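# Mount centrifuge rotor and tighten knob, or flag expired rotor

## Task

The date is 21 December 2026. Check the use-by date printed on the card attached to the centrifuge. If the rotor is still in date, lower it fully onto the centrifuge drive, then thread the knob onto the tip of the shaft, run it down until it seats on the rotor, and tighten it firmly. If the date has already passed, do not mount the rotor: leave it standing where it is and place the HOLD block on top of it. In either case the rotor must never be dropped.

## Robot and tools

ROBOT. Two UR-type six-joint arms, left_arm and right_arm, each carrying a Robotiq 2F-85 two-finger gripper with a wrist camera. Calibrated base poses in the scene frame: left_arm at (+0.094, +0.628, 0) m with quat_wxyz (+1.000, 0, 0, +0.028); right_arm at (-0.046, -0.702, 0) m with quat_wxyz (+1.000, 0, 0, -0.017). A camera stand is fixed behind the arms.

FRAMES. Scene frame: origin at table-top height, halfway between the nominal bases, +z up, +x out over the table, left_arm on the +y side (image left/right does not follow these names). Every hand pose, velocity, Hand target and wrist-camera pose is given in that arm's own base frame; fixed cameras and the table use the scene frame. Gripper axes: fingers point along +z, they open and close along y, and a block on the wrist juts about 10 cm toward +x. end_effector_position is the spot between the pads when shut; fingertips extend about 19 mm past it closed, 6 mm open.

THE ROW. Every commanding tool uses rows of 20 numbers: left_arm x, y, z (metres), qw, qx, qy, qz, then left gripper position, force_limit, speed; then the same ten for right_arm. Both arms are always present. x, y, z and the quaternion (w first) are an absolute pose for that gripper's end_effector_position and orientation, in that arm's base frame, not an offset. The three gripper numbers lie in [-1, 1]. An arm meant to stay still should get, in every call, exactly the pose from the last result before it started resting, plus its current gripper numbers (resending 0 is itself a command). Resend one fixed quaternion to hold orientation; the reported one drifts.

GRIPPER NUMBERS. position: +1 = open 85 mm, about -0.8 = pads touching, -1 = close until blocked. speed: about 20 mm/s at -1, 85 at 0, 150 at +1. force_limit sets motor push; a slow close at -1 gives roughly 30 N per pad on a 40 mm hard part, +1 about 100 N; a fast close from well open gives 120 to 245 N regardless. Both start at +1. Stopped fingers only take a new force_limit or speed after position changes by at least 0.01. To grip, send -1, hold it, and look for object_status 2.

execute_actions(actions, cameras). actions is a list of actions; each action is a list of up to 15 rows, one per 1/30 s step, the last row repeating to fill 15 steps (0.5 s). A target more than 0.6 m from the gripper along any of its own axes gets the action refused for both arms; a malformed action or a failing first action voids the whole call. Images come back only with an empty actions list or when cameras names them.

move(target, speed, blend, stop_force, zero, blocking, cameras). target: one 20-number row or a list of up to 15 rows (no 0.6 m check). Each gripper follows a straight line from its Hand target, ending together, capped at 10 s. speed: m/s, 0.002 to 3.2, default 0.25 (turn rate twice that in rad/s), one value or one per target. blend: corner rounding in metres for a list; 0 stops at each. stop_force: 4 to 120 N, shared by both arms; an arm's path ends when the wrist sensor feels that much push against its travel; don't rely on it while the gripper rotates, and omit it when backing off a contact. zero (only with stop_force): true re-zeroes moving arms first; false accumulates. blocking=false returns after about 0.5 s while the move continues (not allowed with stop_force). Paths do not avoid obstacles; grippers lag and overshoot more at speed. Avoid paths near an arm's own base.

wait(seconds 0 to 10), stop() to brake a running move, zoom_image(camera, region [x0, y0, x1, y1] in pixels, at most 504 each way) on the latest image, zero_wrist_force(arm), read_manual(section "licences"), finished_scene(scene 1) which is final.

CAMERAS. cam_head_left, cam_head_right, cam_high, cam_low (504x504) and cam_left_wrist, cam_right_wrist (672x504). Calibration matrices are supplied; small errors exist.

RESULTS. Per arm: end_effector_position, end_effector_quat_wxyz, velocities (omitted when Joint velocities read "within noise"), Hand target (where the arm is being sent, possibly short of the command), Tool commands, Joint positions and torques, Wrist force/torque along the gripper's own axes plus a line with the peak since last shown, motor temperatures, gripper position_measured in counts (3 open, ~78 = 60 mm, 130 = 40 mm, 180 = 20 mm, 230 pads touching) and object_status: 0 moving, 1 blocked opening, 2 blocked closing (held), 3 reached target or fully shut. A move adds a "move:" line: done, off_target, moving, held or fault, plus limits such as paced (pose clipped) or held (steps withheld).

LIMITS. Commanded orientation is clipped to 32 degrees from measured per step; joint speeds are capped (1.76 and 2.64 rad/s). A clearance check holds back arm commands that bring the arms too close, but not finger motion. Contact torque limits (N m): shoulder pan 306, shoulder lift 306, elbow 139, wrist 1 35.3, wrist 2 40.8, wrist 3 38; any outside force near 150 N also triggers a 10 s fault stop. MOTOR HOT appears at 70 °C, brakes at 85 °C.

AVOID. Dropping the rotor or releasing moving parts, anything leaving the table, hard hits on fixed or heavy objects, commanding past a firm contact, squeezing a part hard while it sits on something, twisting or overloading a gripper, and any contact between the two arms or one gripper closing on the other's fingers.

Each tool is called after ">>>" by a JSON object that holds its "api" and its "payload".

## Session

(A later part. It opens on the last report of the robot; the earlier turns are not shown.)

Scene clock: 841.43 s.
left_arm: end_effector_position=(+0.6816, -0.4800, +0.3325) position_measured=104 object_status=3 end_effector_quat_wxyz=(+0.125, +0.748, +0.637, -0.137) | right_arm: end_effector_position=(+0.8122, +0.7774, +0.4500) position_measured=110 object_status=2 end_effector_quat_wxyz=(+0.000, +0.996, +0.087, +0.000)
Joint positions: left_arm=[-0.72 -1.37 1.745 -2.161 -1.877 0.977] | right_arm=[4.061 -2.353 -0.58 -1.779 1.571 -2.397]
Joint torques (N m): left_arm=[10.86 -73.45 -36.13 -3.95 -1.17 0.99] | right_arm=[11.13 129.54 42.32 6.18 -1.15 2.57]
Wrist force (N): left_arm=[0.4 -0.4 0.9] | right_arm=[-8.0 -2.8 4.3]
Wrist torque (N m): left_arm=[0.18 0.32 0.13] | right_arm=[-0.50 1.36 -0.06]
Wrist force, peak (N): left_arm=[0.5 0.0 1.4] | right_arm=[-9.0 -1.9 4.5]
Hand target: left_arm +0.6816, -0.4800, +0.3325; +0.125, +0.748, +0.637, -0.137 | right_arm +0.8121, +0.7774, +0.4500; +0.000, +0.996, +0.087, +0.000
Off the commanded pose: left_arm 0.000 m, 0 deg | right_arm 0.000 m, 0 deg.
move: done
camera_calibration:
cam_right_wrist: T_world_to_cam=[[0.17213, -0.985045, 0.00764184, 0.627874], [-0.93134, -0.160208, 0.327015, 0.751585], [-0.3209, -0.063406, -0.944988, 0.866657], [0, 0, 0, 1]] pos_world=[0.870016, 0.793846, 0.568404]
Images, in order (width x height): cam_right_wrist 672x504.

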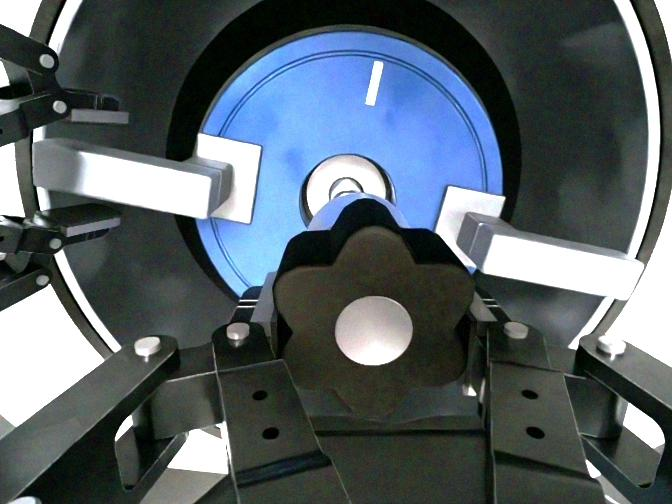

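>>> {"api": "move", "payload": {"target": [0.6816,-0.4800,0.3325,0.1246,0.7480,0.6375,-0.1370,0.2,1,-1,0.8112,0.7765,0.3620,0.0,0.9962,0.0872,0.0,-1,-0.8,-0.7], "speed": 0.08, "cameras": ["cam_right_wrist","cam_head_left","cam_head_right","cam_high"]}}

>>> {"api": "zoom_image", "payload": {"camera": "cam_right_wrist", "region": [250, 130, 450, 280]}}

>>> {"api": "zoom_image", "payload": {"camera": "cam_head_left", "region": [224, 160, 288, 208]}}

>>> {"api": "zoom_image", "payload": {"camera": "cam_head_right", "region": [218, 160, 282, 208]}}

Scene clock: 867.10 s.
left_arm: end_effector_position=(+0.6816, -0.4800, +0.3325) position_measured=104 object_status=3 end_effector_quat_wxyz=(+0.125, +0.748, +0.637, -0.137) | right_arm: end_effector_position=(+0.8112, +0.7765, +0.3621) position_measured=110 object_status=2 end_effector_quat_wxyz=(+0.000, +0.996, +0.087, +0.000)
Joint positions: left_arm=[-0.72 -1.37 1.745 -2.161 -1.877 0.977] | right_arm=[4.061 -2.322 -0.789 -1.601 1.571 -2.397]
Joint torques (N m): left_arm=[8.73 -72.63 -35.85 -4.08 -1.13 1.2] | right_arm=[17.32 132.05 56.83 1.81 -1.39 2.45]
Wrist force (N): left_arm=[0.6 -0.1 1.2] | right_arm=[-8.0 -2.9 4.2]
Wrist torque (N m): left_arm=[0.24 0.28 0.13] | right_arm=[-0.56 1.39 -0.10]
Wrist force, peak (N): left_arm=[0.4 -0.4 1.4] | right_arm=[-8.0 -2.7 7.0]
Hand target: left_arm +0.6816, -0.4800, +0.3325; +0.125, +0.748, +0.637, -0.137 | right_arm +0.8112, +0.7765, +0.3620; +0.000, +0.996, +0.087, +0.000
Off the commanded pose: left_arm 0.000 m, 0 deg | right_arm 0.000 m, 0 deg.
move: done
camera_calibration:
cam_right_wrist: T_world_to_cam=[[0.172065, -0.985057, 0.00745542, 0.627988], [-0.931361, -0.160211, 0.326953, 0.779304], [-0.320873, -0.0632008, -0.945011, 0.783039], [0, 0, 0, 1]] pos_world=[0.869015, 0.792945, 0.480503]
Images, in order (width x height): cam_head_left 504x504, cam_head_right 504x504, cam_high 504x504, cam_right_wrist 672x504.

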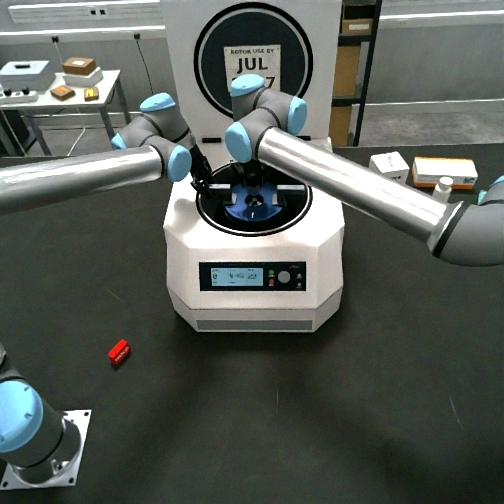

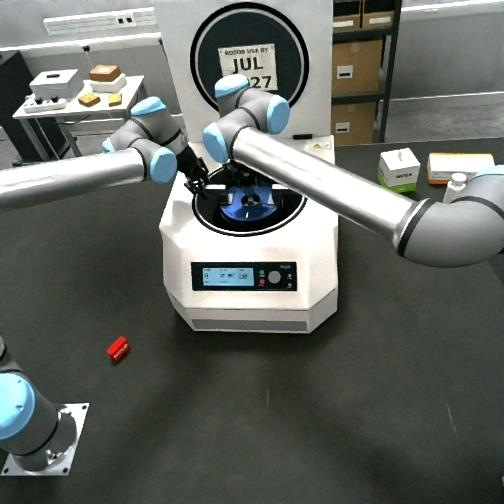

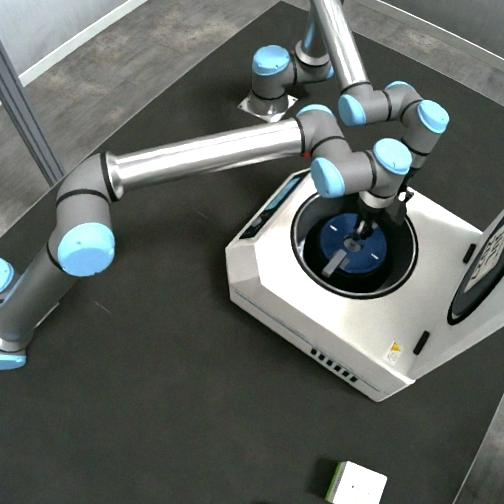

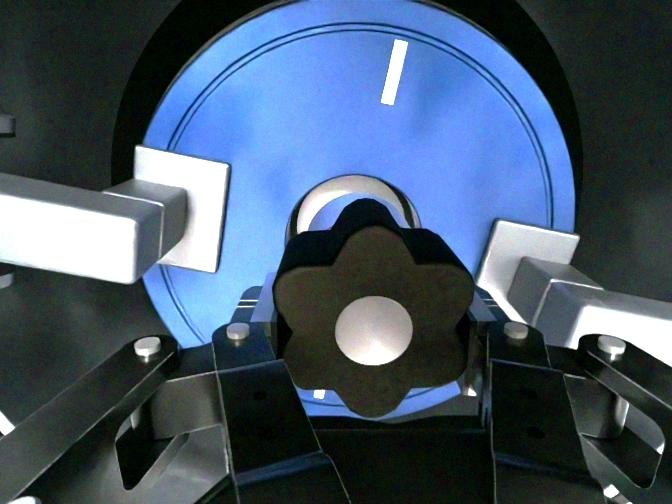

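Scaled by 2.520 from the camera's 672x504 image, which has a finer 960x720 frame.

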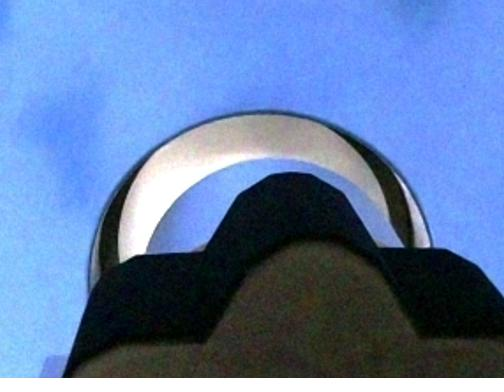

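Scaled by 7.875 from the camera's 504x504 image, which has a finer 720x720 frame.

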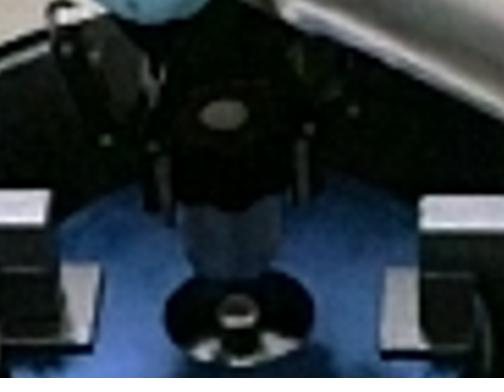

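Scaled by 7.875 from the camera's 504x504 image, which has a finer 720x720 frame.

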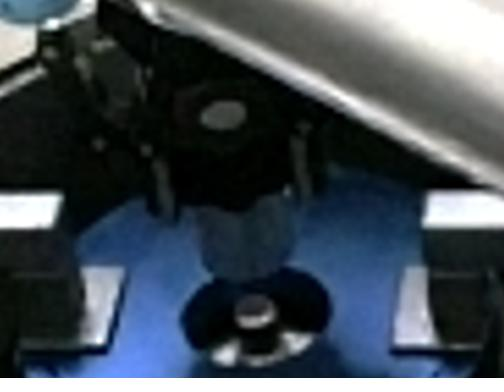

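>>> {"api": "move", "payload": {"target": [[0.6816,-0.4800,0.3325,0.1246,0.7480,0.6375,-0.1370,0.2,1,-1,0.8112,0.7790,0.3550,0.0138,0.9962,0.0872,0.0075,-1,-0.8,-0.7],[0.6816,-0.4800,0.3325,0.1246,0.7480,0.6375,-0.1370,-1,-0.5,-1,0.8112,0.7790,0.3450,0.0138,0.9962,0.0872,0.0075,-1,-0.8,-0.7]], "speed": 0.04, "cameras": ["cam_head_left","cam_head_right","cam_left_wrist"]}}

>>> {"api": "zoom_image", "payload": {"camera": "cam_head_left", "region": [234, 168, 276, 208]}}

>>> {"api": "zoom_image", "payload": {"camera": "cam_head_right", "region": [229, 168, 271, 208]}}

Scene clock: 889.20 s.
left_arm: end_effector_position=(+0.6816, -0.4800, +0.3325) position_measured=170 object_status=0 end_effector_quat_wxyz=(+0.125, +0.748, +0.637, -0.137) | right_arm: end_effector_position=(+0.8112, +0.7790, +0.3450) position_measured=110 object_status=2 end_effector_quat_wxyz=(+0.014, +0.996, +0.087, +0.007)
Joint positions: left_arm=[-0.72 -1.37 1.745 -2.161 -1.877 0.977] | right_arm=[4.07 -2.329 -0.804 -1.589 1.541 -2.388]
Joint torques (N m): left_arm=[9.39 -71.77 -37.01 -4.23 -1.17 1.25] | right_arm=[-12.31 138.5 59.08 2.18 2.34 -1.45]
Wrist force (N): left_arm=[-3.8 3.7 -0.9] | right_arm=[-8.4 -3.1 4.7]
Wrist torque (N m): left_arm=[-0.08 0.32 -0.38] | right_arm=[-0.56 1.46 -0.09]
Wrist force, peak (N): left_arm=[-4.2 3.4 -1.1] | right_arm=[-8.4 -2.8 6.0]
Hand target: left_arm +0.6816, -0.4800, +0.3325; +0.125, +0.748, +0.637, -0.137 | right_arm +0.8112, +0.7790, +0.3450; +0.014, +0.996, +0.087, +0.007
Off the commanded pose: left_arm 0.000 m, 0 deg | right_arm 0.000 m, 0 deg.
move: done
camera_calibration:
cam_left_wrist: T_world_to_cam=[[0.986862, -0.158696, 0.0303035, -0.749806], [-0.138383, -0.733463, 0.665494, -0.461855], [-0.0833849, -0.660945, -0.745787, 0.11359], [0, 0, 0, 1]] pos_world=[0.685514, -0.382668, 0.414798]
Images, in order (width x height): cam_head_left 504x504, cam_head_right 504x504, cam_left_wrist 672x504.

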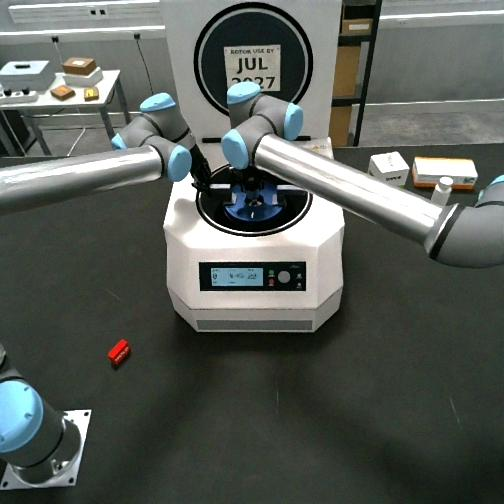

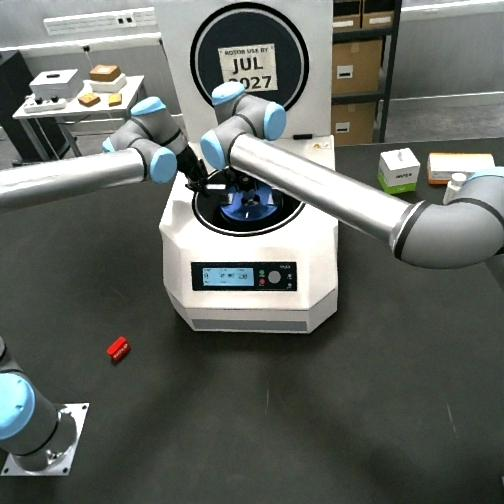

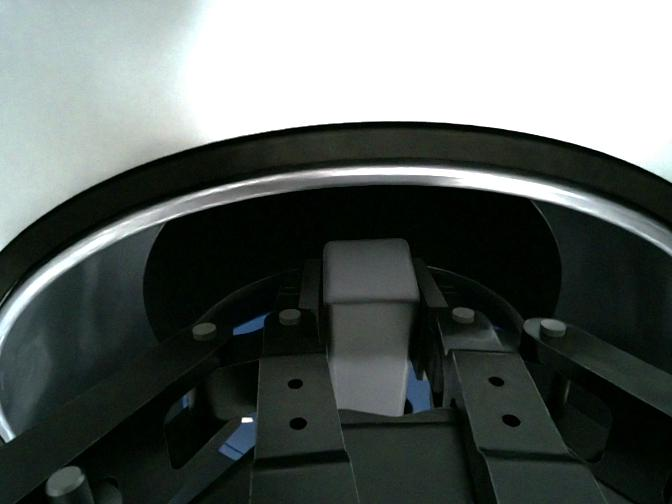

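Scaled by 12.000 from the camera's 504x504 image, which has a finer 720x720 frame.

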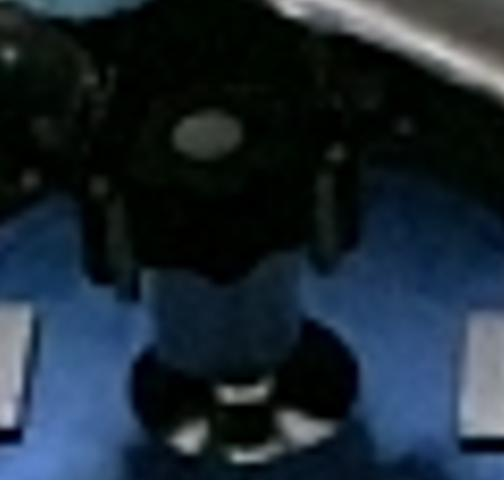

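Scaled by 12.000 from the camera's 504x504 image, which has a finer 720x720 frame.

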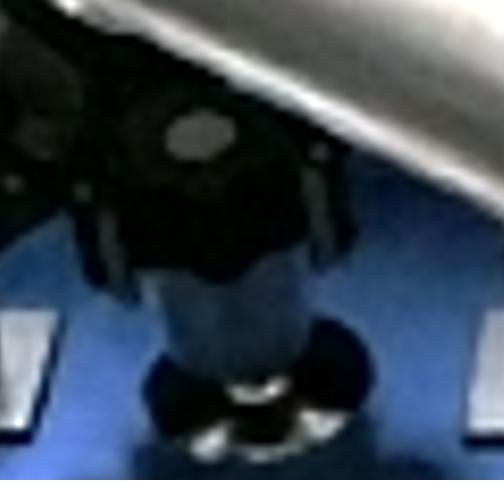

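>>> {"api": "execute_actions", "payload": {"actions": [], "cameras": ["cam_head_left","cam_head_right","cam_right_wrist"]}}

Scene clock: 896.10 s.
left_arm: end_effector_position=(+0.6816, -0.4800, +0.3325) position_measured=170 object_status=2 end_effector_quat_wxyz=(+0.125, +0.748, +0.637, -0.137) | right_arm: end_effector_position=(+0.8112, +0.7790, +0.3450) position_measured=110 object_status=2 end_effector_quat_wxyz=(+0.014, +0.996, +0.087, +0.007)
Joint positions: left_arm=[-0.72 -1.37 1.745 -2.161 -1.877 0.977] | right_arm=[4.07 -2.329 -0.804 -1.589 1.541 -2.388]
Joint velocities: within noise
Joint torques (N m): left_arm=[5.21 -51.11 -42.5 -4.08 -1.17 1.32] | right_arm=[-13.3 139.47 59.72 2.09 2.15 -1.37]
Motor temperatures (°C): left_arm=[31 25 35 33 42 41] | right_arm=[31 33 34 32 35 37]
Wrist force (N): left_arm=[-3.5 3.8 -1.0] | right_arm=[-8.6 -2.9 4.3]
Wrist torque (N m): left_arm=[-0.10 0.30 -0.37] | right_arm=[-0.52 1.49 -0.09]
Wrist force, peak (N): left_arm=[-4.1 4.0 -1.4] | right_arm=[-8.6 -2.9 4.8]
Hand target: left_arm +0.6816, -0.4800, +0.3325; +0.125, +0.748, +0.637, -0.137 | right_arm +0.8112, +0.7790, +0.3450; +0.014, +0.996, +0.087, +0.007
Tool commands: left_gripper/position=-1.0 left_gripper/force_limit=-0.5 left_gripper/speed=-1.0 right_gripper/position=-1.0 right_gripper/force_limit=-0.8 right_gripper/speed=-0.7
Off the commanded pose: left_arm 0.000 m, 0 deg | right_arm 0.000 m, 0 deg.
camera_calibration:
cam_right_wrist: T_world_to_cam=[[0.171737, -0.984472, 0.0363605, 0.620353], [-0.936913, -0.151811, 0.314878, 0.787399], [-0.304469, -0.0881429, -0.948435, 0.774409], [0, 0, 0, 1]] pos_world=[0.86697, 0.798515, 0.463985]
Images, in order (width x height): cam_head_left 504x504, cam_head_right 504x504, cam_right_wrist 672x504.

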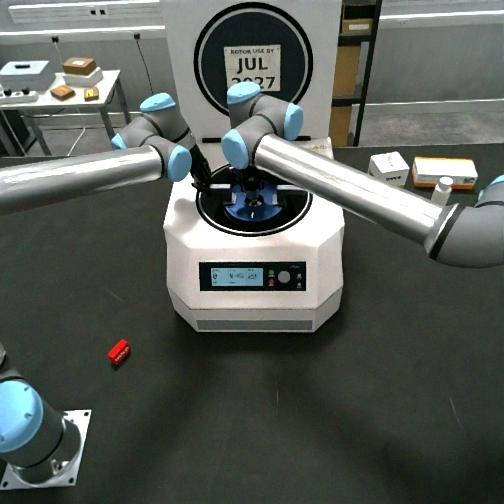

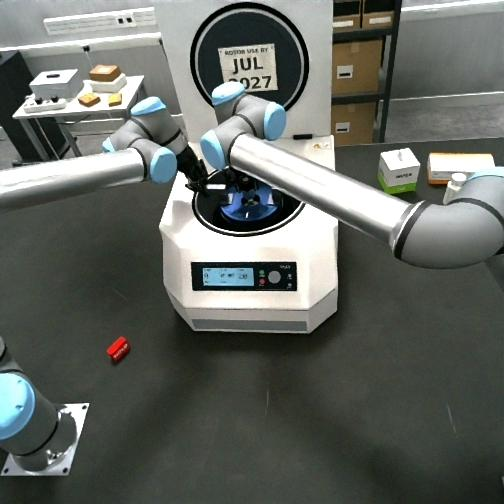

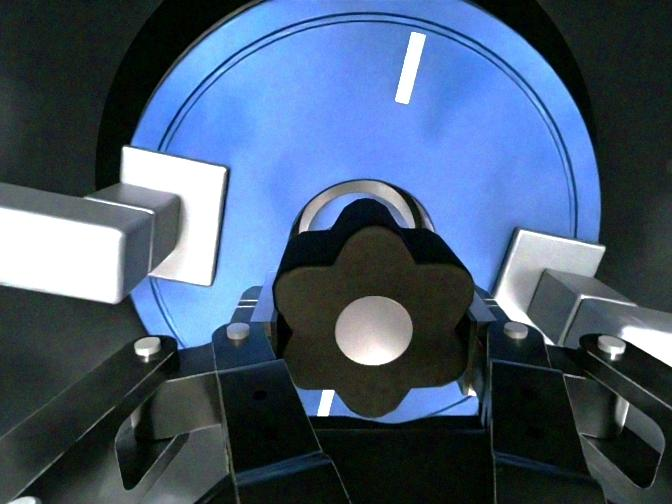

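>>> {"api": "zoom_image", "payload": {"camera": "cam_right_wrist", "region": [266, 160, 476, 300]}}

>>> {"api": "zoom_image", "payload": {"camera": "cam_head_left", "region": [234, 168, 276, 208]}}

>>> {"api": "zoom_image", "payload": {"camera": "cam_head_right", "region": [229, 168, 271, 208]}}

Scaled by 2.400 from the camera's 672x504 image, which has a finer 960x720 frame.

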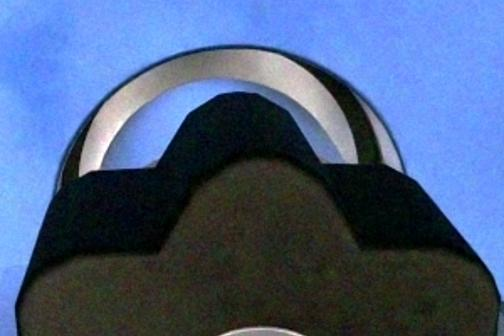

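Scaled by 12.000 from the camera's 504x504 image, which has a finer 720x720 frame.

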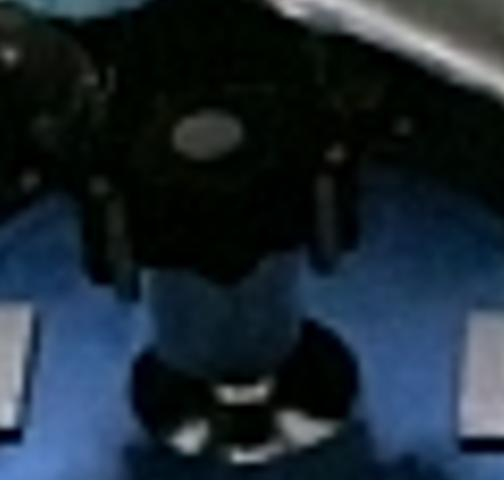

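Scaled by 12.000 from the camera's 504x504 image, which has a finer 720x720 frame.

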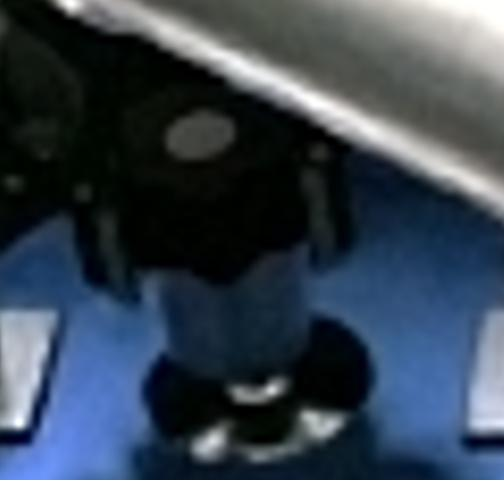

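>>> {"api": "execute_actions", "payload": {"actions": [], "cameras": ["all"]}}

>>> {"api": "zoom_image", "payload": {"camera": "cam_right_wrist", "region": [196, 170, 546, 430]}}

Scene clock: 920.23 s.
left_arm: end_effector_position=(+0.6816, -0.4800, +0.3325) position_measured=170 object_status=2 end_effector_quat_wxyz=(+0.125, +0.748, +0.637, -0.137) | right_arm: end_effector_position=(+0.8112, +0.7790, +0.3450) position_measured=110 object_status=2 end_effector_quat_wxyz=(+0.014, +0.996, +0.087, +0.007)
Joint positions: left_arm=[-0.72 -1.37 1.745 -2.161 -1.877 0.977] | right_arm=[4.07 -2.329 -0.804 -1.589 1.541 -2.388]
Joint velocities: within noise
Joint torques (N m): left_arm=[1.75 -48.27 -48.41 -4.05 -0.84 1.3] | right_arm=[-12.4 138.8 59.78 1.99 2.09 -1.07]
Motor temperatures (°C): left_arm=[31 25 35 32 41 41] | right_arm=[31 33 34 32 35 37]
Wrist force (N): left_arm=[-3.5 3.9 -0.7] | right_arm=[-8.3 -2.8 4.5]
Wrist torque (N m): left_arm=[-0.08 0.32 -0.37] | right_arm=[-0.50 1.44 -0.09]
Wrist force, peak (N): left_arm=[-4.0 4.2 -1.6] | right_arm=[-8.7 -3.0 4.6]
Hand target: left_arm +0.6816, -0.4800, +0.3325; +0.125, +0.748, +0.637, -0.137 | right_arm +0.8112, +0.7790, +0.3450; +0.014, +0.996, +0.087, +0.007
Tool commands: left_gripper/position=-1.0 left_gripper/force_limit=-0.5 left_gripper/speed=-1.0 right_gripper/position=-1.0 right_gripper/force_limit=-0.8 right_gripper/speed=-0.7
Off the commanded pose: left_arm 0.000 m, 0 deg | right_arm 0.000 m, 0 deg.
camera_calibration:
cam_left_wrist: T_world_to_cam=[[0.986862, -0.158696, 0.0303035, -0.749806], [-0.138383, -0.733463, 0.665494, -0.461855], [-0.0833849, -0.660945, -0.745787, 0.11359], [0, 0, 0, 1]] pos_world=[0.685514, -0.382668, 0.414798]
cam_right_wrist: T_world_to_cam=[[0.171737, -0.984472, 0.0363605, 0.620353], [-0.936913, -0.151811, 0.314878, 0.787399], [-0.304469, -0.0881429, -0.948435, 0.774409], [0, 0, 0, 1]] pos_world=[0.86697, 0.798515, 0.463985]

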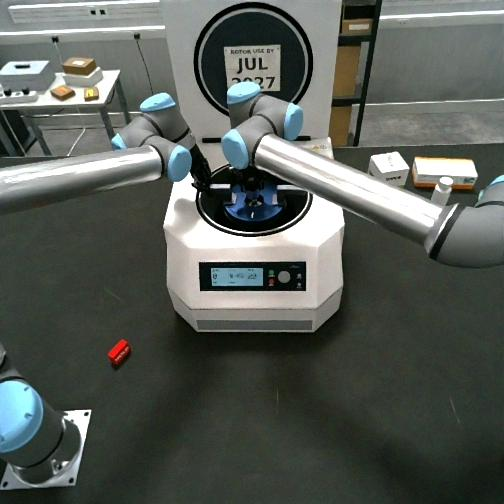

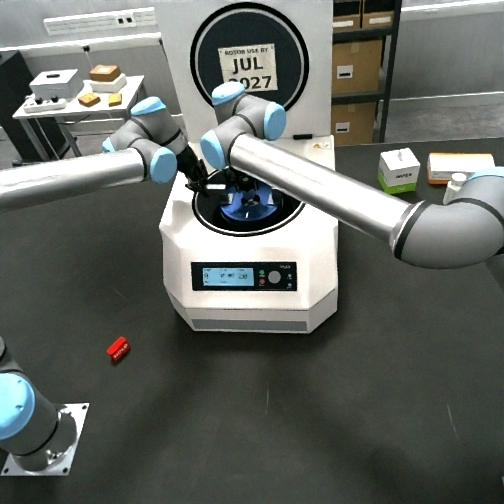

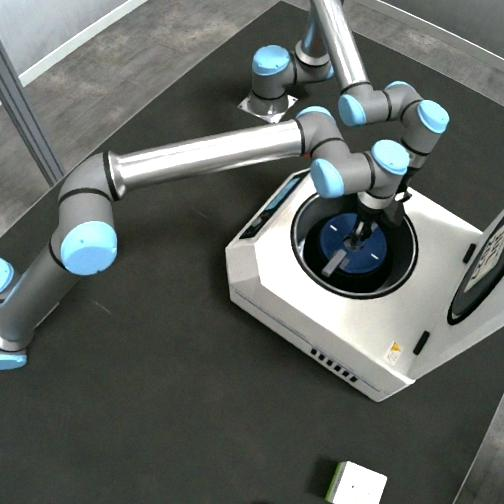

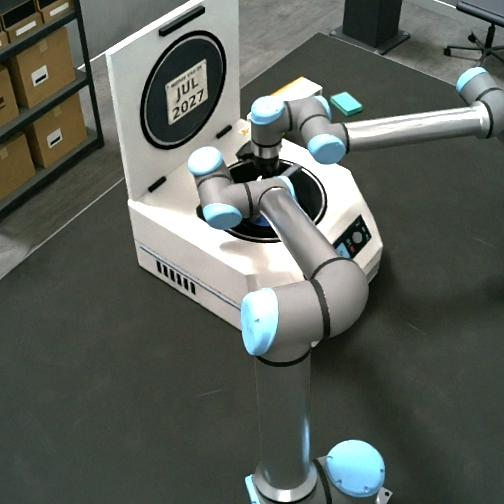

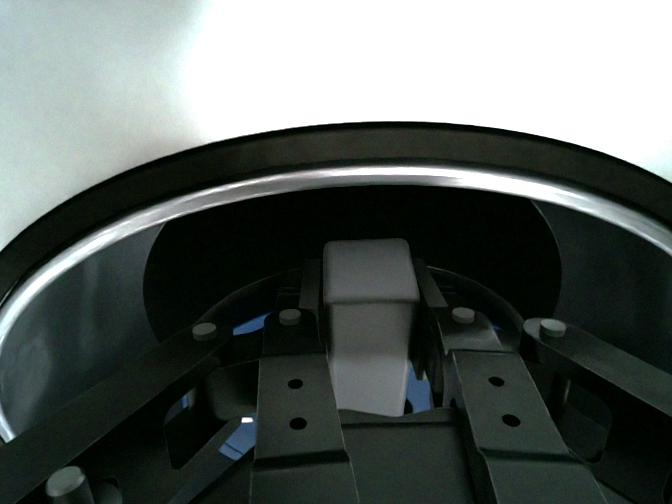

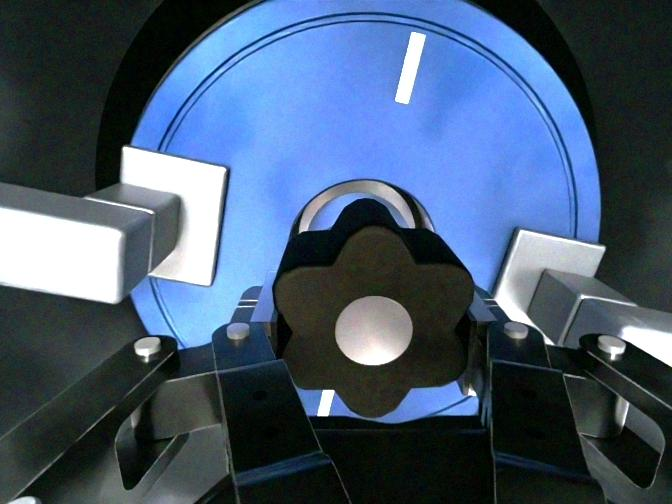

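Scaled by 1.440 from the camera's 672x504 image, which has a finer 960x720 frame.

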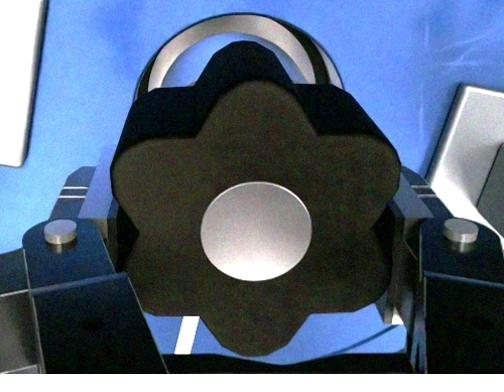

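>>> {"api": "zoom_image", "payload": {"camera": "cam_high", "region": [310, 190, 410, 290]}}

>>> {"api": "zoom_image", "payload": {"camera": "cam_low", "region": [220, 120, 340, 240]}}

Scaled by 5.040 from the camera's 504x504 image, which has a finer 720x720 frame.

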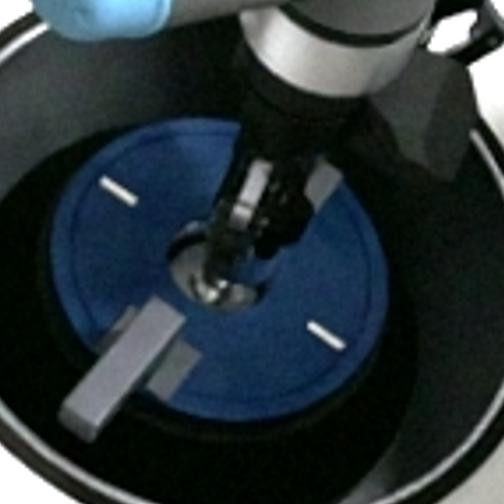

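Scaled by 4.200 from the camera's 504x504 image, which has a finer 720x720 frame.

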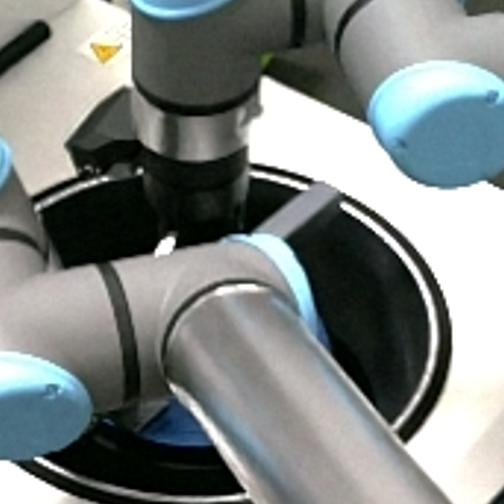

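>>> {"api": "zoom_image", "payload": {"camera": "cam_high", "region": [338, 215, 380, 257]}}

Scaled by 12.000 from the camera's 504x504 image, which has a finer 720x720 frame.

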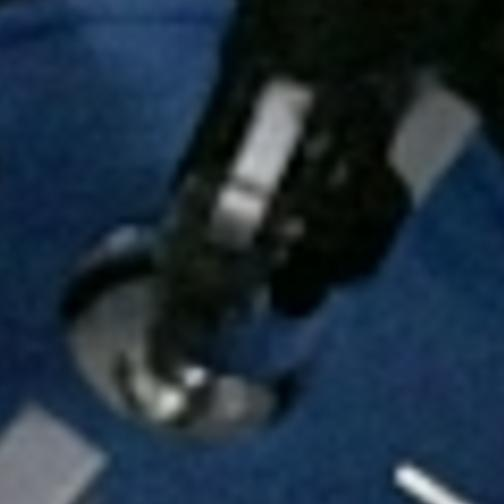

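>>> {"api": "move", "payload": {"target": [[0.6816,-0.4800,0.3325,0.1246,0.7480,0.6375,-0.1370,-1,-0.5,-1,0.8112,0.7790,0.3580,0.00988,0.95372,-0.30071,0.01224,-1,-0.8,-0.7],[0.6816,-0.4800,0.3325,0.1246,0.7480,0.6375,-0.1370,-1,-0.5,-1,0.8112,0.7790,0.3580,0.00444,0.76604,-0.64279,0.01509,-1,-0.8,-0.7]], "speed": 0.35, "blend": 0.02, "cameras": ["all"]}}

>>> {"api": "zoom_image", "payload": {"camera": "cam_head_left", "region": [234, 168, 276, 208]}}

>>> {"api": "zoom_image", "payload": {"camera": "cam_head_right", "region": [229, 168, 271, 208]}}

>>> {"api": "zoom_image", "payload": {"camera": "cam_right_wrist", "region": [196, 170, 546, 430]}}

Scene clock: 954.83 s.
left_arm: end_effector_position=(+0.6816, -0.4800, +0.3325) position_measured=170 object_status=2 end_effector_quat_wxyz=(+0.125, +0.748, +0.637, -0.137) | right_arm: end_effector_position=(+0.8112, +0.7790, +0.3580) position_measured=110 object_status=2 end_effector_quat_wxyz=(+0.004, +0.766, -0.643, +0.015) end_effector_velocity=(+0.000, +0.000, +0.000) end_effector_angular_velocity=(+0.000, -0.001, -0.004)
Joint positions: left_arm=[-0.72 -1.37 1.745 -2.161 -1.877 0.977] | right_arm=[4.07 -2.33 -0.781 -1.612 1.541 -0.817]
Joint velocities: left_arm=[within noise] | right_arm=[0.001 0 0 0.001 0 0.005]
Joint torques (N m): left_arm=[-2.76 -48.18 -56.06 -4.15 -0.89 1.13] | right_arm=[10.1 118.89 41.43 4.47 -2.33 2.73]
Wrist force (N): left_arm=[-3.3 3.9 -0.8] | right_arm=[-8.3 -2.0 4.4]
Wrist torque (N m): left_arm=[-0.08 0.29 -0.38] | right_arm=[-0.38 1.37 -0.15]
Wrist force, peak (N): left_arm=[-3.9 4.1 -1.5] | right_arm=[-8.6 -2.7 4.9]
Hand target: left_arm +0.6816, -0.4800, +0.3325; +0.125, +0.748, +0.637, -0.137 | right_arm +0.8112, +0.7790, +0.3580; +0.004, +0.766, -0.643, +0.015
Off the commanded pose: left_arm 0.000 m, 0 deg | right_arm 0.000 m, 0 deg.
move: done
camera_calibration:
cam_left_wrist: T_world_to_cam=[[0.986862, -0.158696, 0.0303035, -0.749806], [-0.138383, -0.733463, 0.665494, -0.461855], [-0.0833849, -0.660945, -0.745787, 0.11359], [0, 0, 0, 1]] pos_world=[0.685514, -0.382668, 0.414798]
cam_right_wrist: T_world_to_cam=[[-0.98506, -0.172134, -0.00511556, 0.940381], [-0.165735, 0.939533, 0.299681, -0.686928], [-0.0467792, 0.296052, -0.954026, 0.280401], [0, 0, 0, 1]] pos_world=[0.825601, 0.724251, 0.478179]

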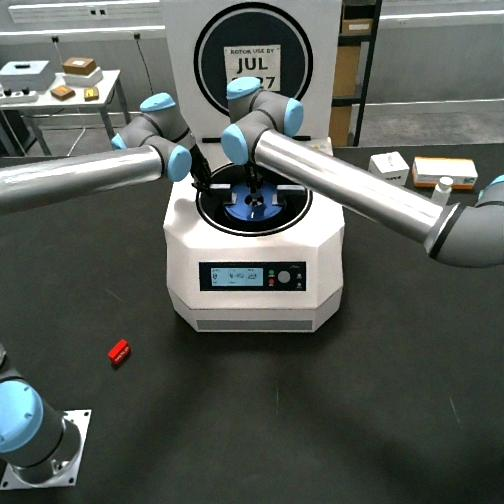

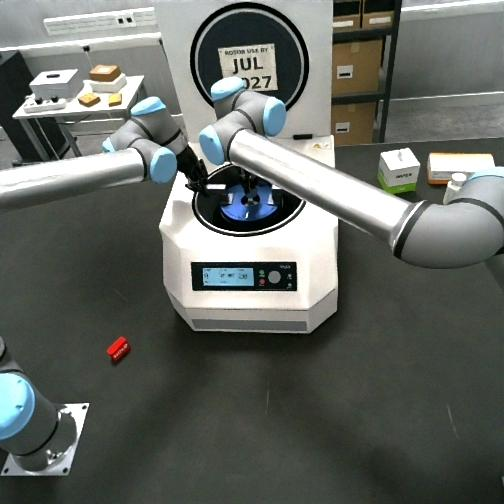

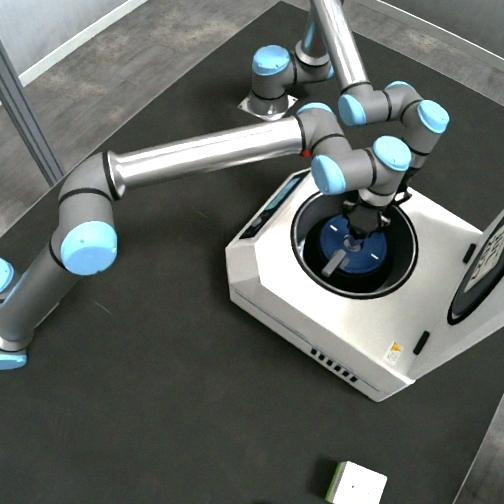

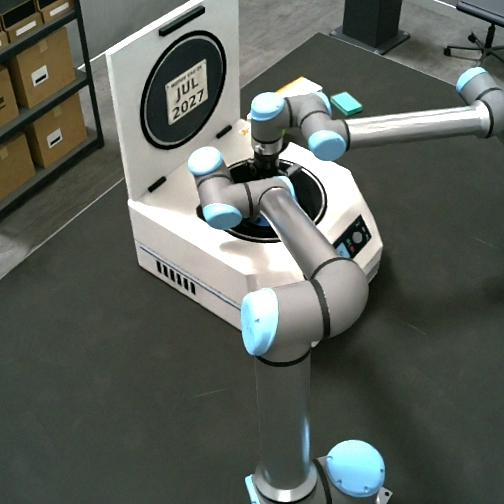

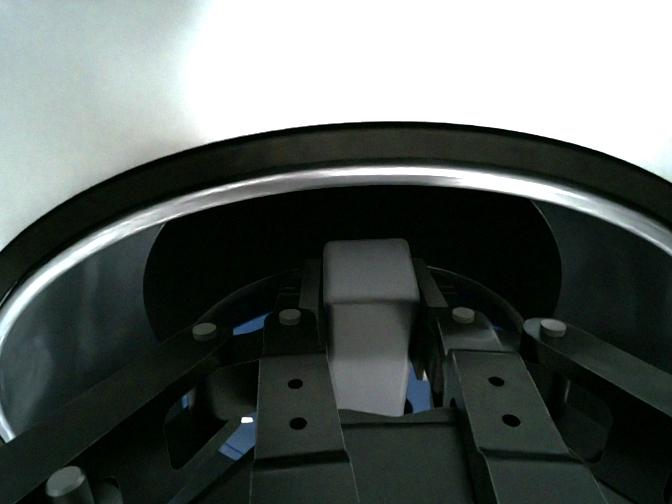

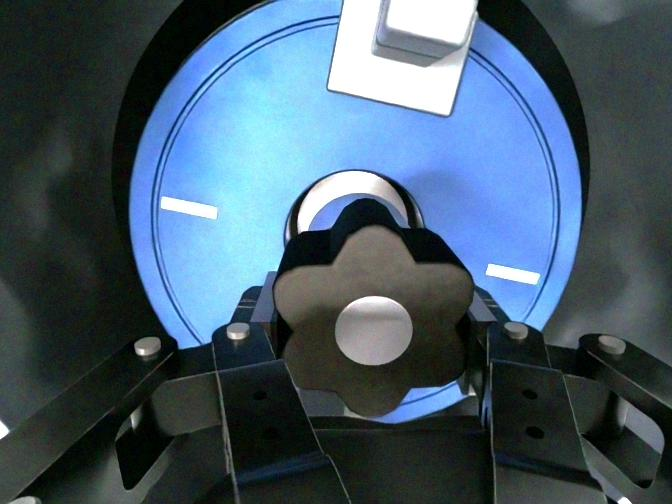

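Scaled by 12.000 from the camera's 504x504 image, which has a finer 720x720 frame.

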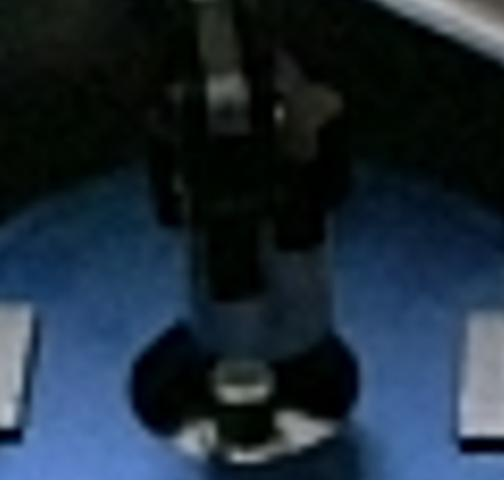

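Scaled by 12.000 from the camera's 504x504 image, which has a finer 720x720 frame.

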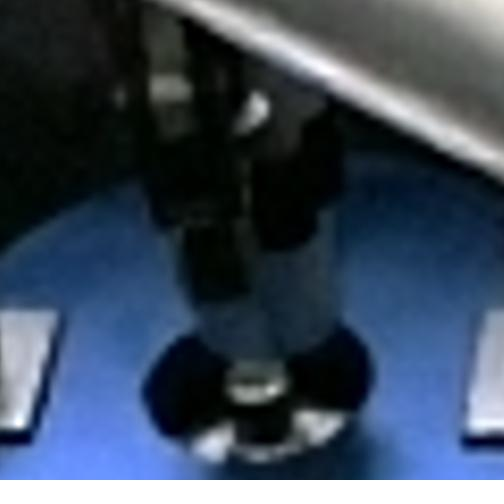

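Scaled by 1.440 from the camera's 672x504 image, which has a finer 960x720 frame.

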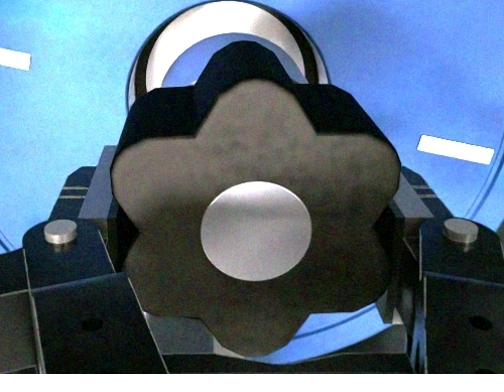

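>>> {"api": "move", "payload": {"target": [[0.6816,-0.4800,0.3325,0.1246,0.7480,0.6375,-0.1370,-1,-0.5,-1,0.8107,0.7856,0.3580,0.00444,0.76604,-0.64279,0.01509,-1,-0.8,-0.7],[0.6816,-0.4800,0.3325,0.1246,0.7480,0.6375,-0.1370,-1,-0.5,-1,0.8107,0.7856,0.3430,0.00444,0.76604,-0.64279,0.01509,-1,-0.8,-0.7]], "speed": 0.04, "cameras": ["cam_head_left","cam_head_right","cam_right_wrist","cam_high"]}}

>>> {"api": "zoom_image", "payload": {"camera": "cam_head_left", "region": [234, 168, 276, 208]}}

>>> {"api": "zoom_image", "payload": {"camera": "cam_head_right", "region": [229, 168, 271, 208]}}

>>> {"api": "zoom_image", "payload": {"camera": "cam_right_wrist", "region": [196, 170, 546, 430]}}

>>> {"api": "zoom_image", "payload": {"camera": "cam_high", "region": [338, 215, 380, 257]}}

Scene clock: 972.97 s.
left_arm: end_effector_position=(+0.6816, -0.4800, +0.3325) position_measured=170 object_status=2 end_effector_quat_wxyz=(+0.125, +0.748, +0.637, -0.137) | right_arm: end_effector_position=(+0.8107, +0.7856, +0.3429) position_measured=110 object_status=2 end_effector_quat_wxyz=(+0.004, +0.766, -0.643, +0.015) end_effector_velocity=(+0.001, +0.000, +0.003) end_effector_angular_velocity=(+0.001, -0.002, -0.001)
Joint positions: left_arm=[-0.72 -1.37 1.745 -2.161 -1.877 0.977] | right_arm=[4.074 -2.339 -0.791 -1.593 1.541 -0.813]
Joint velocities: left_arm=[within noise] | right_arm=[-0.001 0 0.005 -0.004 -0.001 0]
Joint torques (N m): left_arm=[-2.5 -49.12 -56.39 -4.17 -0.9 1.03] | right_arm=[-6.79 139.09 60.29 0.95 2.06 -1.27]
Wrist force (N): left_arm=[-4.0 3.8 -1.2] | right_arm=[-8.5 -2.1 4.3]
Wrist torque (N m): left_arm=[-0.09 0.35 -0.37] | right_arm=[-0.40 1.41 -0.15]
Wrist force, peak (N): left_arm=[-4.1 3.9 -1.2] | right_arm=[-8.8 -2.1 5.5]
Hand target: left_arm +0.6816, -0.4800, +0.3325; +0.125, +0.748, +0.637, -0.137 | right_arm +0.8107, +0.7856, +0.3430; +0.004, +0.766, -0.643, +0.015
Off the commanded pose: left_arm 0.000 m, 0 deg | right_arm 0.000 m, 0 deg.
move: done
camera_calibration:
cam_right_wrist: T_world_to_cam=[[-0.985076, -0.172042, -0.00508564, 0.940799], [-0.165638, 0.93955, 0.299681, -0.68889], [-0.0467796, 0.296052, -0.954026, 0.263984], [0, 0, 0, 1]] pos_world=[0.825001, 0.730951, 0.46308]
Images, in order (width x height): cam_head_left 504x504, cam_head_right 504x504, cam_high 504x504, cam_right_wrist 672x504.

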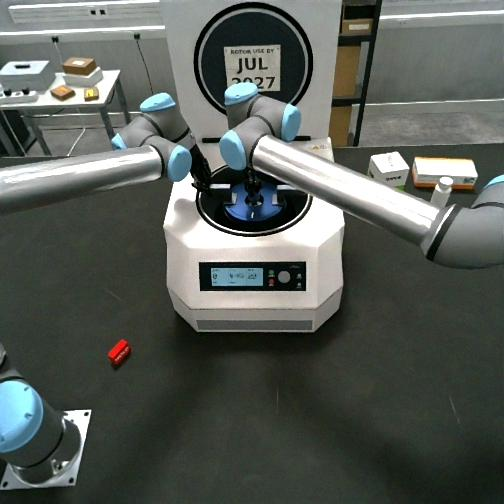

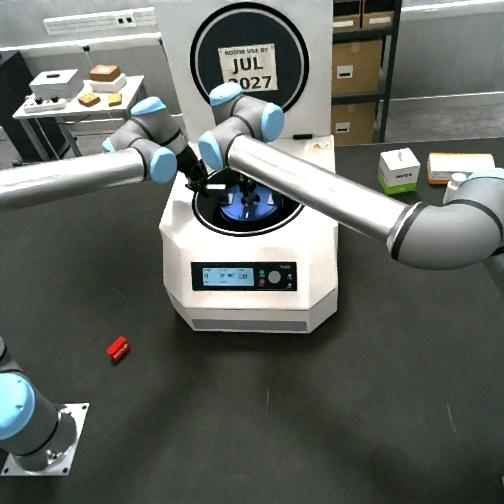

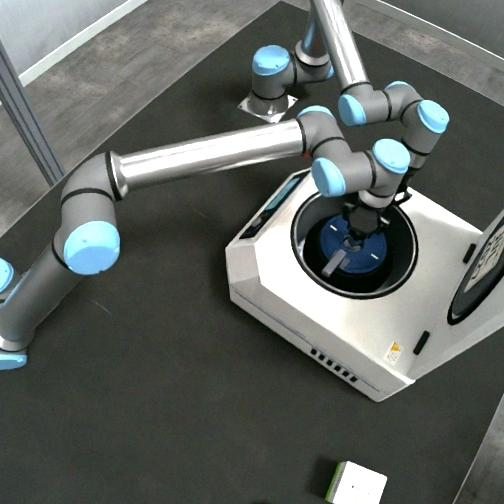

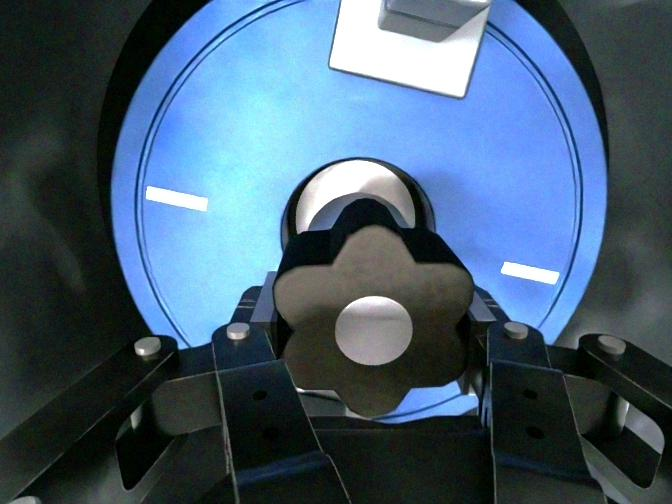

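Scaled by 12.000 from the camera's 504x504 image, which has a finer 720x720 frame.

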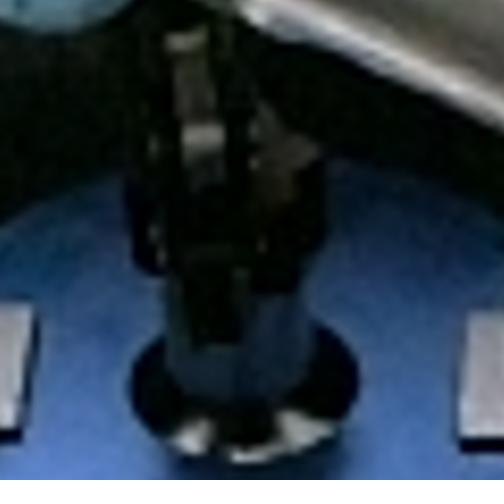

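Scaled by 12.000 from the camera's 504x504 image, which has a finer 720x720 frame.

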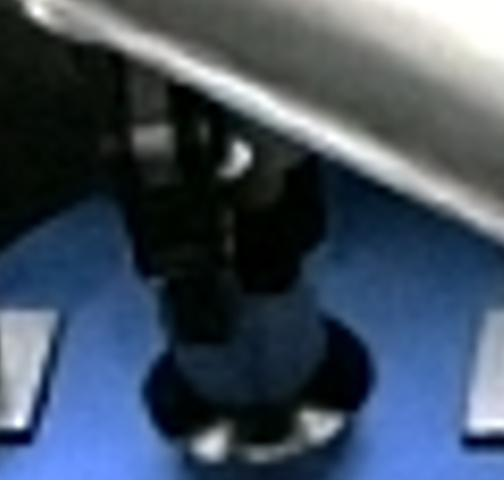

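Scaled by 1.440 from the camera's 672x504 image, which has a finer 960x720 frame.

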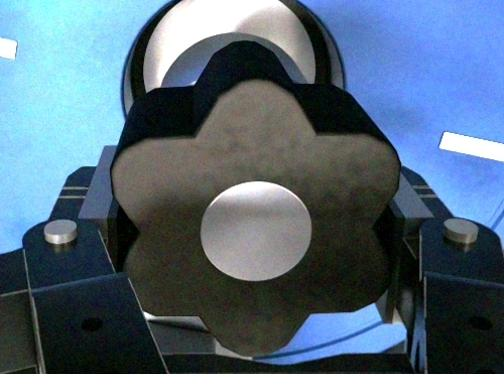

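Scaled by 12.000 from the camera's 504x504 image, which has a finer 720x720 frame.

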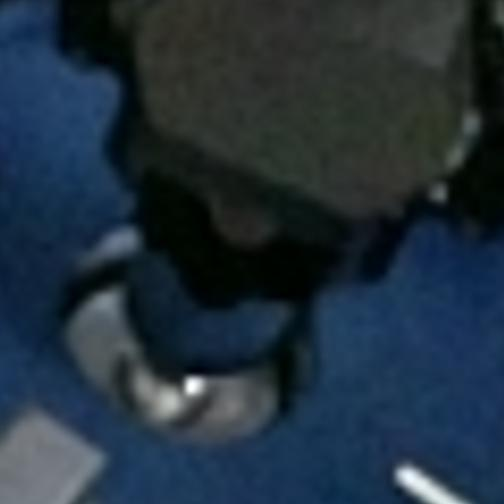

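>>> {"api": "move", "payload": {"target": [0.6816,-0.4800,0.3325,0.1246,0.7480,0.6375,-0.1370,-1,-0.5,-1,0.8107,0.7856,0.3270,0.00444,0.76604,-0.64279,0.01509,-1,-0.8,-0.7], "speed": 0.006, "stop_force": 10}}

Scene clock: 982.97 s.
left_arm: end_effector_position=(+0.6816, -0.4800, +0.3325) position_measured=170 object_status=2 end_effector_quat_wxyz=(+0.125, +0.748, +0.637, -0.137) | right_arm: end_effector_position=(+0.8107, +0.7856, +0.3270) position_measured=110 object_status=2 end_effector_quat_wxyz=(+0.004, +0.766, -0.643, +0.015)
Joint positions: left_arm=[-0.72 -1.37 1.745 -2.161 -1.877 0.977] | right_arm=[4.074 -2.339 -0.819 -1.565 1.541 -0.813]
Joint torques (N m): left_arm=[-1.21 -47.92 -55.94 -3.99 -0.91 0.95] | right_arm=[-8.31 108.58 58.65 3.38 -2.57 -1.41]
Wrist force (N): left_arm=[-3.9 3.9 -1.1] | right_arm=[-8.3 -2.0 4.3]
Wrist torque (N m): left_arm=[-0.07 0.33 -0.37] | right_arm=[-0.35 1.41 -0.12]
Wrist force, peak (N): left_arm=[-4.1 4.1 -1.0] | right_arm=[-8.7 -2.4 4.9]
Hand target: left_arm +0.6816, -0.4800, +0.3325; +0.125, +0.748, +0.637, -0.137 | right_arm +0.8107, +0.7856, +0.3270; +0.004, +0.766, -0.643, +0.015
Off the commanded pose: left_arm 0.000 m, 0 deg | right_arm 0.000 m, 0 deg.
move: done


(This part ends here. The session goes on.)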